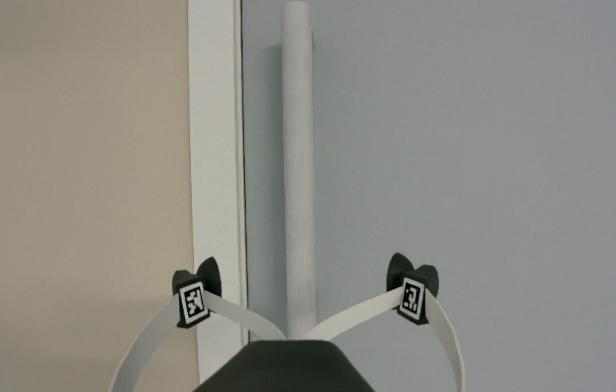

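Call:
move(blocking=false, r2={"base":{"translate_m":0.12},"pace":"slow","contact_limits":{"translate_m":0.2}})

Call:
wait(seconds=3, cameras=["r2_wrist_camera"])

Call:
move(blocking=false, r2={"joints":{"gripper_m":-0.02}})

Call:
wait(seconds=1.5, cameras=["r2_head_camera","r2_wrist_camera"])

Scene clock: 202.80 s.
move: r2 moving
r1: as last shown
r1.lidar_m: 1.87 0.98 0.81 0.83 0.90 0.77 0.78 0.91 1.64 1.95 2.25 3.90
r1.motor_effort: lift_m=+20(20) arm_m=-4(4) wheel_0=-2(3) wheel_1=+0(0) wheel_2=+0(0)
r1.servo_current: wrist_yaw_rad=33(59) wrist_pitch_rad=39(52) wrist_roll_rad=52(59) gripper_m=39(46)
r1.wrist_depth_mm: 136 139 - - - - - / 113 139 - - - - - / 117 140 229 - - - - / 137 161 - - - - - / - - - - - - - / - - 191 - 188 - - / 842 741 750 143 750 699 759
r2.base_odometry: x=-1.354 y=-3.493 heading=-2.077
r2.turned_by_wheels: +0.000
r2.turned_by_imu: +0.001
r2.base_tilt: forward=-0.7 right=+0.0
r2.lidar_m: 0.63 0.74 1.09 1.89 2.01 2.79 1.41 1.37 2.93 2.50 1.03 0.76
r2.base_status: translate_m moving
r2.joint_positions: lift_m=+0.900 arm_m=+0.050 wrist_yaw_rad=+0.002 wrist_pitch_rad=+0.002 wrist_roll_rad=+0.000 gripper_m=+0.100
r2.joint_status: not commanded
r2.measured_speeds: translate_m=+0.049 strafe_m=+0.000 rotate_rad=+0.003 lift_m=+0.000 arm_m=+0.000 wrist_yaw_rad=+0.000 wrist_pitch_rad=+0.000 wrist_roll_rad=+0.000
r2.motor_effort: lift_m=+20(20) arm_m=+7(7) wheel_0=+5(9) wheel_1=+6(7) wheel_2=-10(11)
r2.servo_current: wrist_yaw_rad=52(52) wrist_pitch_rad=39(46) wrist_roll_rad=46(59) gripper_m=46(52)
r2.contact_limits: translate_m 0.2
r2.hand_pose: x=+0.5093 y=-0.0867 z=+1.0776 quat_wxyz=(+1.000, +0.000, +0.001, +0.001) (m; r2's base frame)
r2.wrist_depth_mm: 469 459 439 366 - - - / 473 462 439 368 - - - / 473 466 442 370 - - - / 473 466 442 370 - - - / 480 469 449 370 - - - / 480 473 197 373 185 - - / 477 477 452 - - - -
pictures: none

Scene clock: 204.77 s.
earlier move: r2 done
r1.base_odometry: x=+0.000 y=+0.000 heading=+1.599
r1.turned_by_wheels: +0.000
r1.turned_by_imu: +0.000
r1.base_tilt: forward=-1.6 right=+1.3
r1.lidar_m: 1.87 0.99 0.85 0.85 0.90 0.76 0.78 0.92 1.63 1.95 2.26 3.92
r1.base_status: not commanded
r1.joint_positions: lift_m=+0.127 arm_m=+0.000 wrist_yaw_rad=+3.089 wrist_pitch_rad=+0.002 wrist_roll_rad=+0.000 gripper_m=+0.056
r1.joint_status: not commanded
r1.measured_speeds: all 0
r1.motor_effort: lift_m=+20(20) arm_m=-4(4) wheel_0=-3(4) wheel_1=-1(1) wheel_2=+0(0)
r1.servo_current: wrist_yaw_rad=52(72) wrist_pitch_rad=33(52) wrist_roll_rad=46(65) gripper_m=39(52)
r1.hand_pose: x=-0.1125 y=+0.1024 z=+0.3046 quat_wxyz=(+0.026, -0.001, +0.000, +1.000) (m; r1's base frame)
r1.wrist_depth_mm: 136 139 - - - - - / 113 139 - - - - - / 117 140 228 - - - - / 137 161 - - - - - / - - - - - - - / - - 191 - 187 - - / 854 750 768 143 750 691 778
r2.base_odometry: x=-1.406 y=-3.587 heading=-2.077
r2.turned_by_wheels: +0.000
r2.turned_by_imu: +0.000
r2.base_tilt: forward=-0.7 right=+0.0
r2.lidar_m: 0.52 0.66 0.93 1.89 1.99 2.79 1.48 1.49 2.94 2.18 0.89 0.63
r2.base_status: done
r2.joint_positions: lift_m=+0.900 arm_m=+0.050 wrist_yaw_rad=+0.002 wrist_pitch_rad=+0.002 wrist_roll_rad=+0.000 gripper_m=+0.100
r2.joint_status: not commanded
r2.measured_speeds: all 0
r2.motor_effort: lift_m=+20(20) arm_m=+7(7) wheel_0=+5(9) wheel_1=+4(8) wheel_2=-5(11)
r2.servo_current: wrist_yaw_rad=46(65) wrist_pitch_rad=39(46) wrist_roll_rad=52(59) gripper_m=52(59)
r2.contact_limits: translate_m 0.2
r2.hand_pose: x=+0.5093 y=-0.0867 z=+1.0776 quat_wxyz=(+1.000, +0.000, +0.001, +0.001) (m; r2's base frame)
r2.wrist_depth_mm: 353 349 342 262 329 324 320 / 357 349 342 270 332 325 320 / 359 353 345 271 334 327 322 / 362 353 347 270 336 330 325 / 366 357 345 271 338 330 327 / 364 355 197 270 197 332 329 / 368 359 343 - 340 334 327
wait: 1.97 of 3 s (r2 has come to rest)
pictures: r2_wrist_camera
Images, in order (width x height): r2_wrist_camera 616x392.

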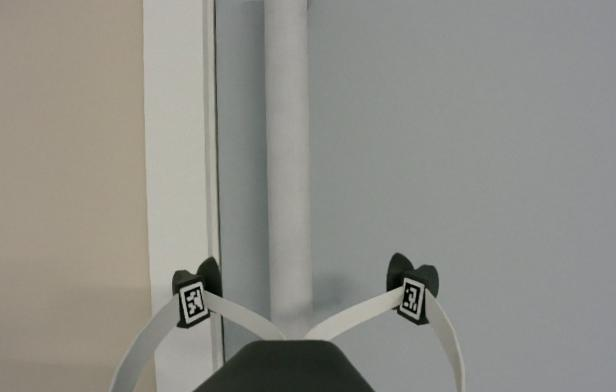

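Scene clock: 205.27 s.
move: r2 moving
r1: as last shown
r1.lidar_m: 1.87 0.99 0.84 0.84 0.92 0.76 0.76 0.91 1.67 1.93 2.25 3.89
r1.motor_effort: lift_m=+20(20) arm_m=-4(4) wheel_0=-2(3) wheel_1=+0(1) wheel_2=+0(0)
r1.servo_current: wrist_yaw_rad=39(59) wrist_pitch_rad=46(52) wrist_roll_rad=46(72) gripper_m=39(46)
r1.wrist_depth_mm: 136 138 - - - - - / 113 139 - - - - - / 118 140 229 - - - - / 137 161 - - - - - / - - - - - - - / - - 190 - 187 - - / 842 759 750 143 741 699 759
r2.base_odometry: x=-1.406 y=-3.587 heading=-2.077
r2.turned_by_wheels: +0.000
r2.turned_by_imu: +0.000
r2.base_tilt: forward=-0.7 right=+0.1
r2.lidar_m: 0.54 0.65 0.91 1.89 2.01 2.82 1.44 1.47 2.96 2.16 0.87 0.64
r2.base_status: not commanded
r2.joint_positions: lift_m=+0.900 arm_m=+0.050 wrist_yaw_rad=+0.002 wrist_pitch_rad=+0.002 wrist_roll_rad=+0.000 gripper_m=+0.083
r2.joint_status: gripper_m moving
r2.measured_speeds: all 0
r2.motor_effort: lift_m=+20(20) arm_m=+7(7) wheel_0=+4(5) wheel_1=+5(5) wheel_2=-5(5)
r2.servo_current: wrist_yaw_rad=39(52) wrist_pitch_rad=39(46) wrist_roll_rad=52(59) gripper_m=137(137)
r2.contact_limits: translate_m 0.2
r2.hand_pose: x=+0.5093 y=-0.0867 z=+1.0776 quat_wxyz=(+1.000, +0.000, +0.001, +0.001) (m; r2's base frame)
r2.wrist_depth_mm: 355 349 340 260 329 325 319 / 355 349 342 270 332 325 320 / 357 351 343 270 332 327 322 / 362 355 345 268 338 330 324 / 364 357 340 272 336 330 327 / 364 359 196 270 191 334 329 / 366 364 343 - 340 336 330
pictures: none

Scene clock: 206.70 s.
earlier move: r2 done
r1.base_odometry: x=+0.000 y=+0.000 heading=+1.599
r1.turned_by_wheels: +0.000
r1.turned_by_imu: +0.000
r1.base_tilt: forward=-1.6 right=+1.3
r1.lidar_m: 1.88 0.99 0.83 0.84 0.91 0.77 0.77 0.93 1.61 1.95 2.28 3.91
r1.base_status: not commanded
r1.joint_positions: lift_m=+0.127 arm_m=+0.000 wrist_yaw_rad=+3.089 wrist_pitch_rad=+0.002 wrist_roll_rad=+0.000 gripper_m=+0.056
r1.joint_status: not commanded
r1.measured_speeds: all 0
r1.motor_effort: lift_m=+20(20) arm_m=-4(4) wheel_0=-3(3) wheel_1=-1(1) wheel_2=+0(0)
r1.servo_current: wrist_yaw_rad=59(78) wrist_pitch_rad=39(52) wrist_roll_rad=65(72) gripper_m=46(46)
r1.hand_pose: x=-0.1125 y=+0.1024 z=+0.3046 quat_wxyz=(+0.026, -0.001, +0.000, +1.000) (m; r1's base frame)
r1.wrist_depth_mm: 136 138 - - - - - / 113 139 - - - - - / 118 140 229 - - - - / 137 162 - - - - - / - - - - - - - / - - 190 - 186 - - / 842 750 741 143 750 699 768
r2.base_odometry: x=-1.406 y=-3.587 heading=-2.077
r2.turned_by_wheels: +0.000
r2.turned_by_imu: +0.000
r2.base_tilt: forward=-0.7 right=+0.0
r2.lidar_m: 0.54 0.64 0.94 1.88 2.01 2.76 1.46 1.47 2.95 2.16 0.85 0.63
r2.base_status: not commanded
r2.joint_positions: lift_m=+0.900 arm_m=+0.050 wrist_yaw_rad=+0.002 wrist_pitch_rad=+0.002 wrist_roll_rad=+0.000 gripper_m=-0.019
r2.joint_status: all done
r2.measured_speeds: all 0
r2.motor_effort: lift_m=+20(20) arm_m=+7(7) wheel_0=+5(5) wheel_1=+4(5) wheel_2=-5(5)
r2.servo_current: wrist_yaw_rad=52(59) wrist_pitch_rad=39(52) wrist_roll_rad=46(59) gripper_m=85(163)
r2.contact_limits: translate_m 0.2
r2.hand_pose: x=+0.5093 y=-0.0867 z=+1.0776 quat_wxyz=(+1.000, +0.000, +0.001, +0.001) (m; r2's base frame)
r2.wrist_depth_mm: 353 347 338 262 330 325 319 / 357 349 342 270 332 325 322 / 357 351 343 267 332 329 325 / 364 353 345 270 336 330 325 / 364 357 347 271 338 332 327 / 366 357 187 200 181 334 329 / 368 362 343 - 340 332 332
wait: 1.43 of 1.5 s (r2 has come to rest)
pictures: r2_head_camera, r2_wrist_camera
Images, in order (width x height): r2_head_camera 420x560, r2_wrist_camera 616x392.

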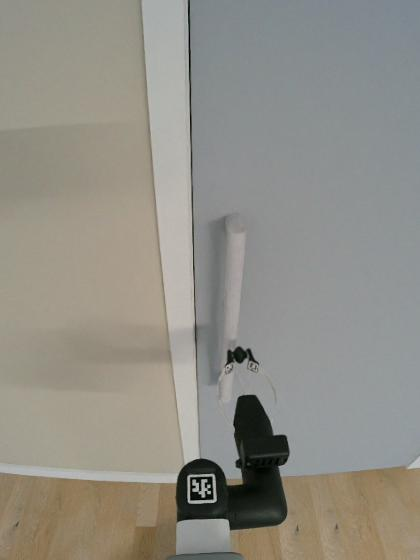

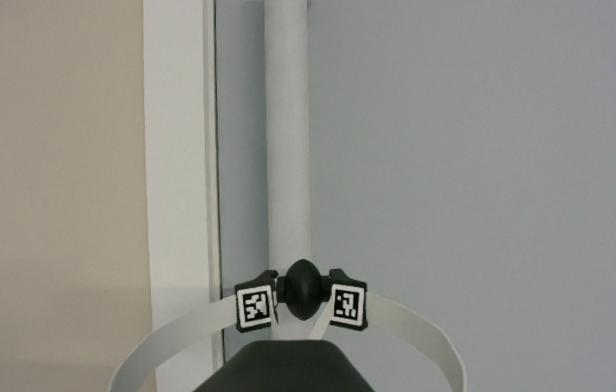

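Call:
move(blocking=false, r2={"joints":{"gripper_m":0.1}})

Call:
wait(seconds=1.5)

Call:
move(blocking=false, r2={"base":{"translate_m":0.1,"strafe_m":0.01},"pace":"slow","contact_limits":{"translate_m":0.15}})

Call:
wait(seconds=3, cameras=["r2_wrist_camera","r2_head_camera"])

Call:
move(blocking=false, r2={"joints":{"gripper_m":-0.02}})

Call:
wait(seconds=2, cameras=["r2_head_camera","r2_wrist_camera"])

Scene clock: 215.80 s.
move: r2 moving
r1: as last shown
r1.lidar_m: 1.88 0.98 0.83 0.86 0.90 0.77 0.76 0.91 1.63 1.94 2.27 3.92
r1.motor_effort: lift_m=+20(20) arm_m=-4(4) wheel_0=-3(3) wheel_1=+0(1) wheel_2=+0(0)
r1.servo_current: wrist_yaw_rad=52(65) wrist_pitch_rad=39(46) wrist_roll_rad=59(65) gripper_m=39(46)
r1.wrist_depth_mm: 136 139 - - - - - / 113 139 - - - - - / 118 140 230 - - - - / 137 161 - - - - - / - - - - - - - / - - 190 - 187 - - / 854 741 759 143 750 691 759
r2.base_odometry: x=-1.406 y=-3.587 heading=-2.077
r2.turned_by_wheels: +0.000
r2.turned_by_imu: +0.000
r2.base_tilt: forward=-0.7 right=+0.0
r2.lidar_m: 0.54 0.64 0.93 1.89 2.02 2.81 1.47 1.47 2.95 2.18 0.87 0.64
r2.base_status: not commanded
r2.joint_positions: lift_m=+0.900 arm_m=+0.050 wrist_yaw_rad=+0.002 wrist_pitch_rad=+0.002 wrist_roll_rad=+0.000 gripper_m=+0.005
r2.joint_status: gripper_m moving
r2.measured_speeds: all 0
r2.motor_effort: lift_m=+20(20) arm_m=+7(7) wheel_0=+5(5) wheel_1=+4(5) wheel_2=-5(5)
r2.servo_current: wrist_yaw_rad=46(52) wrist_pitch_rad=39(46) wrist_roll_rad=39(65) gripper_m=104(104)
r2.contact_limits: translate_m 0.2
r2.hand_pose: x=+0.5093 y=-0.0867 z=+1.0776 quat_wxyz=(+1.000, +0.000, +0.001, +0.001) (m; r2's base frame)
r2.wrist_depth_mm: 353 347 342 260 329 325 319 / 355 351 342 270 332 325 322 / 355 351 343 268 336 329 325 / 359 355 347 268 336 329 325 / 364 355 347 271 338 330 325 / 366 357 340 193 183 332 329 / 366 362 342 - 340 334 329
pictures: none

Scene clock: 217.23 s.
earlier move: r2 done
r1.base_odometry: x=+0.000 y=+0.000 heading=+1.599
r1.turned_by_wheels: +0.000
r1.turned_by_imu: +0.000
r1.base_tilt: forward=-1.6 right=+1.2
r1.lidar_m: 1.88 0.97 0.84 0.86 0.90 0.77 0.78 0.92 1.65 1.93 2.27 3.89
r1.base_status: not commanded
r1.joint_positions: lift_m=+0.127 arm_m=+0.000 wrist_yaw_rad=+3.089 wrist_pitch_rad=+0.002 wrist_roll_rad=+0.000 gripper_m=+0.056
r1.joint_status: not commanded
r1.measured_speeds: all 0
r1.motor_effort: lift_m=+20(20) arm_m=-4(4) wheel_0=-3(3) wheel_1=+0(1) wheel_2=+0(0)
r1.servo_current: wrist_yaw_rad=39(65) wrist_pitch_rad=39(52) wrist_roll_rad=39(65) gripper_m=39(46)
r1.hand_pose: x=-0.1125 y=+0.1024 z=+0.3046 quat_wxyz=(+0.026, -0.001, +0.000, +1.000) (m; r1's base frame)
r1.wrist_depth_mm: 136 139 - - - - - / 113 139 - - - - - / 117 140 229 - - - - / 137 162 - - - - - / - - - - - - - / - - 191 - 187 - - / 842 750 750 143 741 691 768
r2.base_odometry: x=-1.406 y=-3.587 heading=-2.077
r2.turned_by_wheels: +0.000
r2.turned_by_imu: +0.000
r2.base_tilt: forward=-0.7 right=+0.0
r2.lidar_m: 0.53 0.65 0.92 1.88 1.98 2.81 1.45 1.49 2.95 2.16 0.85 0.64
r2.base_status: not commanded
r2.joint_positions: lift_m=+0.900 arm_m=+0.050 wrist_yaw_rad=+0.002 wrist_pitch_rad=+0.002 wrist_roll_rad=+0.000 gripper_m=+0.100
r2.joint_status: all done
r2.measured_speeds: all 0
r2.motor_effort: lift_m=+20(20) arm_m=+7(7) wheel_0=+4(5) wheel_1=+4(5) wheel_2=-5(5)
r2.servo_current: wrist_yaw_rad=46(59) wrist_pitch_rad=39(46) wrist_roll_rad=52(65) gripper_m=52(117)
r2.contact_limits: translate_m 0.2
r2.hand_pose: x=+0.5093 y=-0.0867 z=+1.0776 quat_wxyz=(+1.000, +0.000, +0.001, +0.001) (m; r2's base frame)
r2.wrist_depth_mm: 353 347 340 260 329 324 319 / 355 349 342 270 332 327 320 / 357 349 342 268 334 329 322 / 362 355 345 270 336 329 324 / 364 355 347 272 336 330 325 / 368 357 196 271 196 332 330 / 368 359 342 - 342 336 330
wait: 1.43 of 1.5 s (r2 has come to rest)
pictures: none

Scene clock: 217.73 s.
move: r2 moving
r1: as last shown
r1.base_tilt: forward=-1.6 right=+1.3
r1.lidar_m: 1.86 0.98 0.84 0.83 0.91 0.76 0.78 0.91 1.66 1.95 2.27 3.93
r1.servo_current: wrist_yaw_rad=46(52) wrist_pitch_rad=46(46) wrist_roll_rad=33(59) gripper_m=46(46)
r1.wrist_depth_mm: 136 139 - - - - - / 113 139 - - - - - / 117 139 229 - - - - / 137 161 - - - - - / - - - - - - - / - - 190 - 187 - - / 842 750 750 143 750 699 768
r2.base_odometry: x=-1.411 y=-3.598 heading=-2.077
r2.turned_by_wheels: +0.000
r2.turned_by_imu: +0.000
r2.base_tilt: forward=-0.7 right=+0.1
r2.lidar_m: 0.52 0.62 0.92 1.89 1.99 2.81 1.46 1.50 2.94 2.12 0.83 0.62
r2.base_status: translate_m moving; strafe_m moving
r2.joint_positions: lift_m=+0.900 arm_m=+0.050 wrist_yaw_rad=+0.002 wrist_pitch_rad=+0.002 wrist_roll_rad=+0.000 gripper_m=+0.100
r2.joint_status: not commanded
r2.measured_speeds: translate_m=+0.050 strafe_m=+0.005 rotate_rad=+0.000 lift_m=+0.000 arm_m=+0.000 wrist_yaw_rad=+0.000 wrist_pitch_rad=+0.000 wrist_roll_rad=+0.000
r2.motor_effort: lift_m=+20(20) arm_m=+7(7) wheel_0=+3(10) wheel_1=+7(8) wheel_2=-10(10)
r2.servo_current: wrist_yaw_rad=46(59) wrist_pitch_rad=39(46) wrist_roll_rad=52(52) gripper_m=52(59)
r2.contact_limits: translate_m 0.15
r2.hand_pose: x=+0.5093 y=-0.0867 z=+1.0776 quat_wxyz=(+1.000, +0.000, +0.001, +0.001) (m; r2's base frame)
r2.wrist_depth_mm: 343 338 329 256 319 312 306 / 345 338 330 256 320 314 310 / 349 342 332 257 320 319 310 / 347 340 334 257 325 319 314 / 351 343 336 260 327 320 317 / 355 347 197 258 197 320 319 / 357 349 334 - 329 324 322
pictures: none

Scene clock: 219.50 s.
earlier move: r2 done
r1.base_odometry: x=+0.000 y=+0.000 heading=+1.599
r1.turned_by_wheels: +0.000
r1.turned_by_imu: +0.000
r1.base_tilt: forward=-1.6 right=+1.3
r1.lidar_m: 1.87 0.97 0.83 0.84 0.90 0.77 0.77 0.93 1.64 1.96 2.27 3.90
r1.base_status: not commanded
r1.joint_positions: lift_m=+0.127 arm_m=+0.000 wrist_yaw_rad=+3.089 wrist_pitch_rad=+0.002 wrist_roll_rad=+0.000 gripper_m=+0.056
r1.joint_status: not commanded
r1.measured_speeds: all 0
r1.motor_effort: lift_m=+20(20) arm_m=-4(4) wheel_0=-3(3) wheel_1=+0(1) wheel_2=+0(0)
r1.servo_current: wrist_yaw_rad=39(65) wrist_pitch_rad=46(52) wrist_roll_rad=33(72) gripper_m=39(46)
r1.hand_pose: x=-0.1125 y=+0.1024 z=+0.3046 quat_wxyz=(+0.026, -0.001, +0.000, +1.000) (m; r1's base frame)
r1.wrist_depth_mm: 136 138 - - - - - / 113 139 - - - - - / 117 139 229 - - - - / 137 162 - - - - - / - - - - - - - / - - 190 - 187 - - / 842 759 750 143 750 699 768
r2.base_odometry: x=-1.446 y=-3.679 heading=-2.077
r2.turned_by_wheels: +0.000
r2.turned_by_imu: +0.000
r2.base_tilt: forward=-0.7 right=+0.1
r2.lidar_m: 0.45 0.55 0.78 1.87 1.99 2.80 1.58 1.58 2.93 1.83 0.72 0.54
r2.base_status: done
r2.joint_positions: lift_m=+0.900 arm_m=+0.050 wrist_yaw_rad=-0.001 wrist_pitch_rad=+0.002 wrist_roll_rad=+0.000 gripper_m=+0.100
r2.joint_status: not commanded
r2.measured_speeds: all 0
r2.motor_effort: lift_m=+20(20) arm_m=+7(7) wheel_0=+5(10) wheel_1=+5(8) wheel_2=-11(11)
r2.servo_current: wrist_yaw_rad=46(59) wrist_pitch_rad=39(52) wrist_roll_rad=59(59) gripper_m=52(59)
r2.contact_limits: translate_m 0.15
r2.hand_pose: x=+0.5090 y=-0.0877 z=+1.0776 quat_wxyz=(+1.000, +0.000, +0.001, +0.000) (m; r2's base frame)
r2.wrist_depth_mm: 251 234 245 163 237 234 231 / 252 236 245 164 238 236 232 / 254 236 247 169 240 237 234 / 255 239 249 169 241 238 236 / 257 240 249 170 243 240 237 / 259 241 197 167 195 241 238 / 260 243 254 - 245 241 240
wait: 1.77 of 3 s (r2 has come to rest)
pictures: r2_head_camera, r2_wrist_camera
Images, in order (width x height): r2_head_camera 420x560, r2_wrist_camera 616x392.

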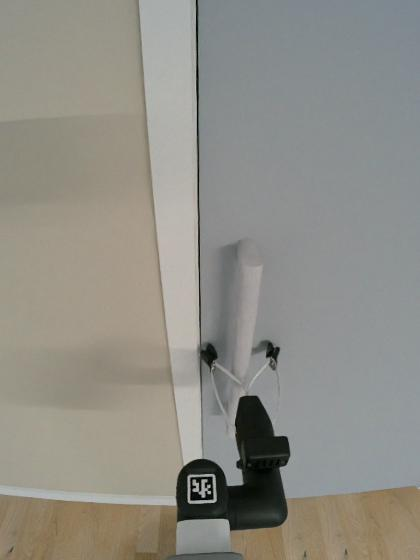

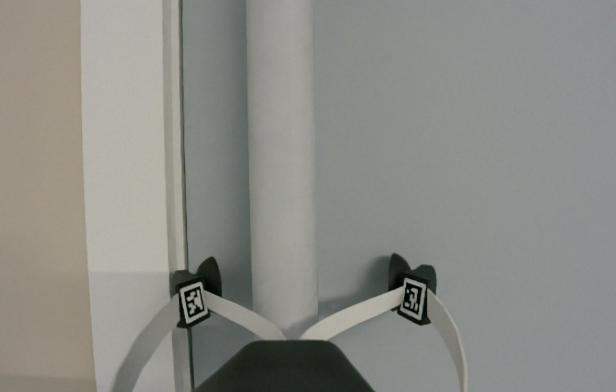

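Scene clock: 220.00 s.
move: r2 moving
r1: as last shown
r1.lidar_m: 1.87 0.99 0.84 0.83 0.90 0.79 0.76 0.94 1.63 1.94 2.26 3.90
r1.motor_effort: lift_m=+20(20) arm_m=-4(4) wheel_0=-2(3) wheel_1=+0(1) wheel_2=+0(0)
r1.servo_current: wrist_yaw_rad=46(65) wrist_pitch_rad=39(52) wrist_roll_rad=52(52) gripper_m=33(46)
r1.wrist_depth_mm: 136 138 - - - - - / 113 139 - - - - - / 118 139 229 - - - - / 137 162 - - - - - / - - - - - - - / - - 190 - 187 - - / 842 759 759 143 741 707 768
r2.base_odometry: x=-1.446 y=-3.679 heading=-2.077
r2.turned_by_wheels: +0.000
r2.turned_by_imu: +0.000
r2.base_tilt: forward=-0.7 right=+0.1
r2.lidar_m: 0.45 0.54 0.80 1.88 1.98 2.80 1.55 1.60 2.96 1.83 0.73 0.54
r2.base_status: not commanded
r2.joint_positions: lift_m=+0.900 arm_m=+0.050 wrist_yaw_rad=-0.003 wrist_pitch_rad=+0.002 wrist_roll_rad=+0.000 gripper_m=+0.083
r2.joint_status: gripper_m moving
r2.measured_speeds: translate_m=+0.000 strafe_m=+0.000 rotate_rad=-0.002 lift_m=+0.000 arm_m=+0.000 wrist_yaw_rad=-0.012 wrist_pitch_rad=+0.000 wrist_roll_rad=+0.000
r2.motor_effort: lift_m=+20(20) arm_m=+7(8) wheel_0=+5(6) wheel_1=+5(5) wheel_2=-11(11)
r2.servo_current: wrist_yaw_rad=46(59) wrist_pitch_rad=39(46) wrist_roll_rad=39(59) gripper_m=124(124)
r2.contact_limits: translate_m 0.15
r2.hand_pose: x=+0.5089 y=-0.0882 z=+1.0776 quat_wxyz=(+1.000, +0.000, +0.001, -0.001) (m; r2's base frame)
r2.wrist_depth_mm: 250 234 244 175 238 236 233 / 251 235 246 166 239 237 234 / 254 236 247 173 241 237 236 / 255 238 249 173 243 238 237 / 257 240 250 173 244 241 239 / 257 241 196 167 196 242 240 / 259 244 253 - 246 242 241
pictures: none

Scene clock: 221.43 s.
earlier move: r2 done
r1.base_odometry: x=+0.000 y=+0.000 heading=+1.599
r1.turned_by_wheels: +0.000
r1.turned_by_imu: +0.000
r1.base_tilt: forward=-1.6 right=+1.3
r1.lidar_m: 1.84 0.98 0.84 0.84 0.90 0.78 0.76 0.93 1.64 1.95 2.26 3.89
r1.base_status: not commanded
r1.joint_positions: lift_m=+0.127 arm_m=+0.000 wrist_yaw_rad=+3.089 wrist_pitch_rad=+0.002 wrist_roll_rad=+0.000 gripper_m=+0.056
r1.joint_status: not commanded
r1.measured_speeds: all 0
r1.motor_effort: lift_m=+20(20) arm_m=-4(4) wheel_0=-2(3) wheel_1=+0(1) wheel_2=+0(0)
r1.servo_current: wrist_yaw_rad=52(65) wrist_pitch_rad=46(52) wrist_roll_rad=59(65) gripper_m=39(46)
r1.hand_pose: x=-0.1125 y=+0.1024 z=+0.3046 quat_wxyz=(+0.026, -0.001, +0.000, +1.000) (m; r1's base frame)
r1.wrist_depth_mm: 136 138 - - - - - / 113 139 - - - - - / 117 140 228 - - - - / 137 162 - - - - - / - - - - - - - / - - 190 - 187 - - / 842 741 759 143 750 699 759
r2.base_odometry: x=-1.446 y=-3.679 heading=-2.077
r2.turned_by_wheels: +0.000
r2.turned_by_imu: +0.000
r2.base_tilt: forward=-0.7 right=+0.0
r2.lidar_m: 0.44 0.54 0.78 1.88 1.97 2.80 1.55 1.61 2.96 1.83 0.73 0.52
r2.base_status: not commanded
r2.joint_positions: lift_m=+0.900 arm_m=+0.050 wrist_yaw_rad=+0.001 wrist_pitch_rad=+0.002 wrist_roll_rad=+0.000 gripper_m=-0.019
r2.joint_status: all done
r2.measured_speeds: all 0
r2.motor_effort: lift_m=+20(20) arm_m=+6(8) wheel_0=+1(6) wheel_1=+3(5) wheel_2=-4(11)
r2.servo_current: wrist_yaw_rad=52(65) wrist_pitch_rad=39(52) wrist_roll_rad=52(59) gripper_m=91(176)
r2.contact_limits: translate_m 0.15
r2.hand_pose: x=+0.5092 y=-0.0872 z=+1.0776 quat_wxyz=(+1.000, +0.000, +0.001, +0.000) (m; r2's base frame)
r2.wrist_depth_mm: 252 234 243 160 233 229 226 / 253 235 244 162 235 230 228 / 254 236 246 162 236 232 229 / 257 237 247 164 237 234 230 / 258 239 249 163 240 235 231 / 259 241 187 164 183 236 233 / 263 244 252 - - 236 234
wait: 1.43 of 2 s (r2 has come to rest)
pictures: r2_head_camera, r2_wrist_camera
Images, in order (width x height): r2_head_camera 420x560, r2_wrist_camera 616x392.

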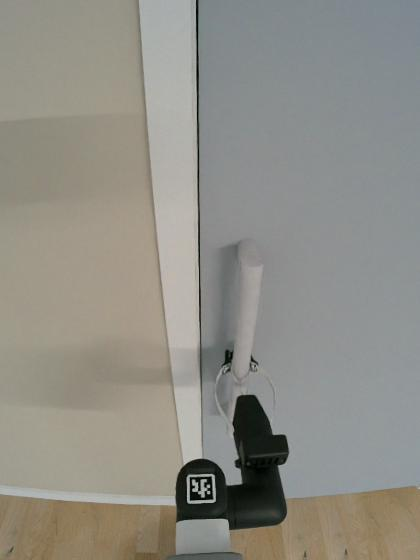

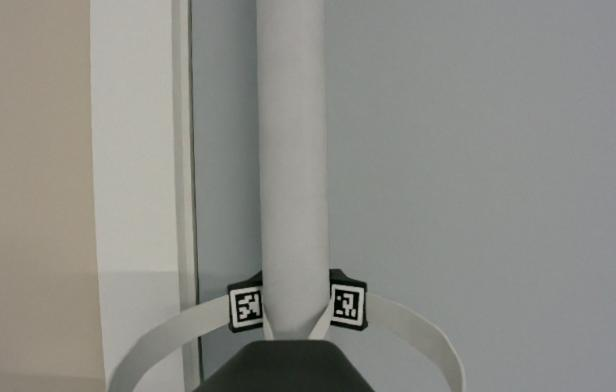

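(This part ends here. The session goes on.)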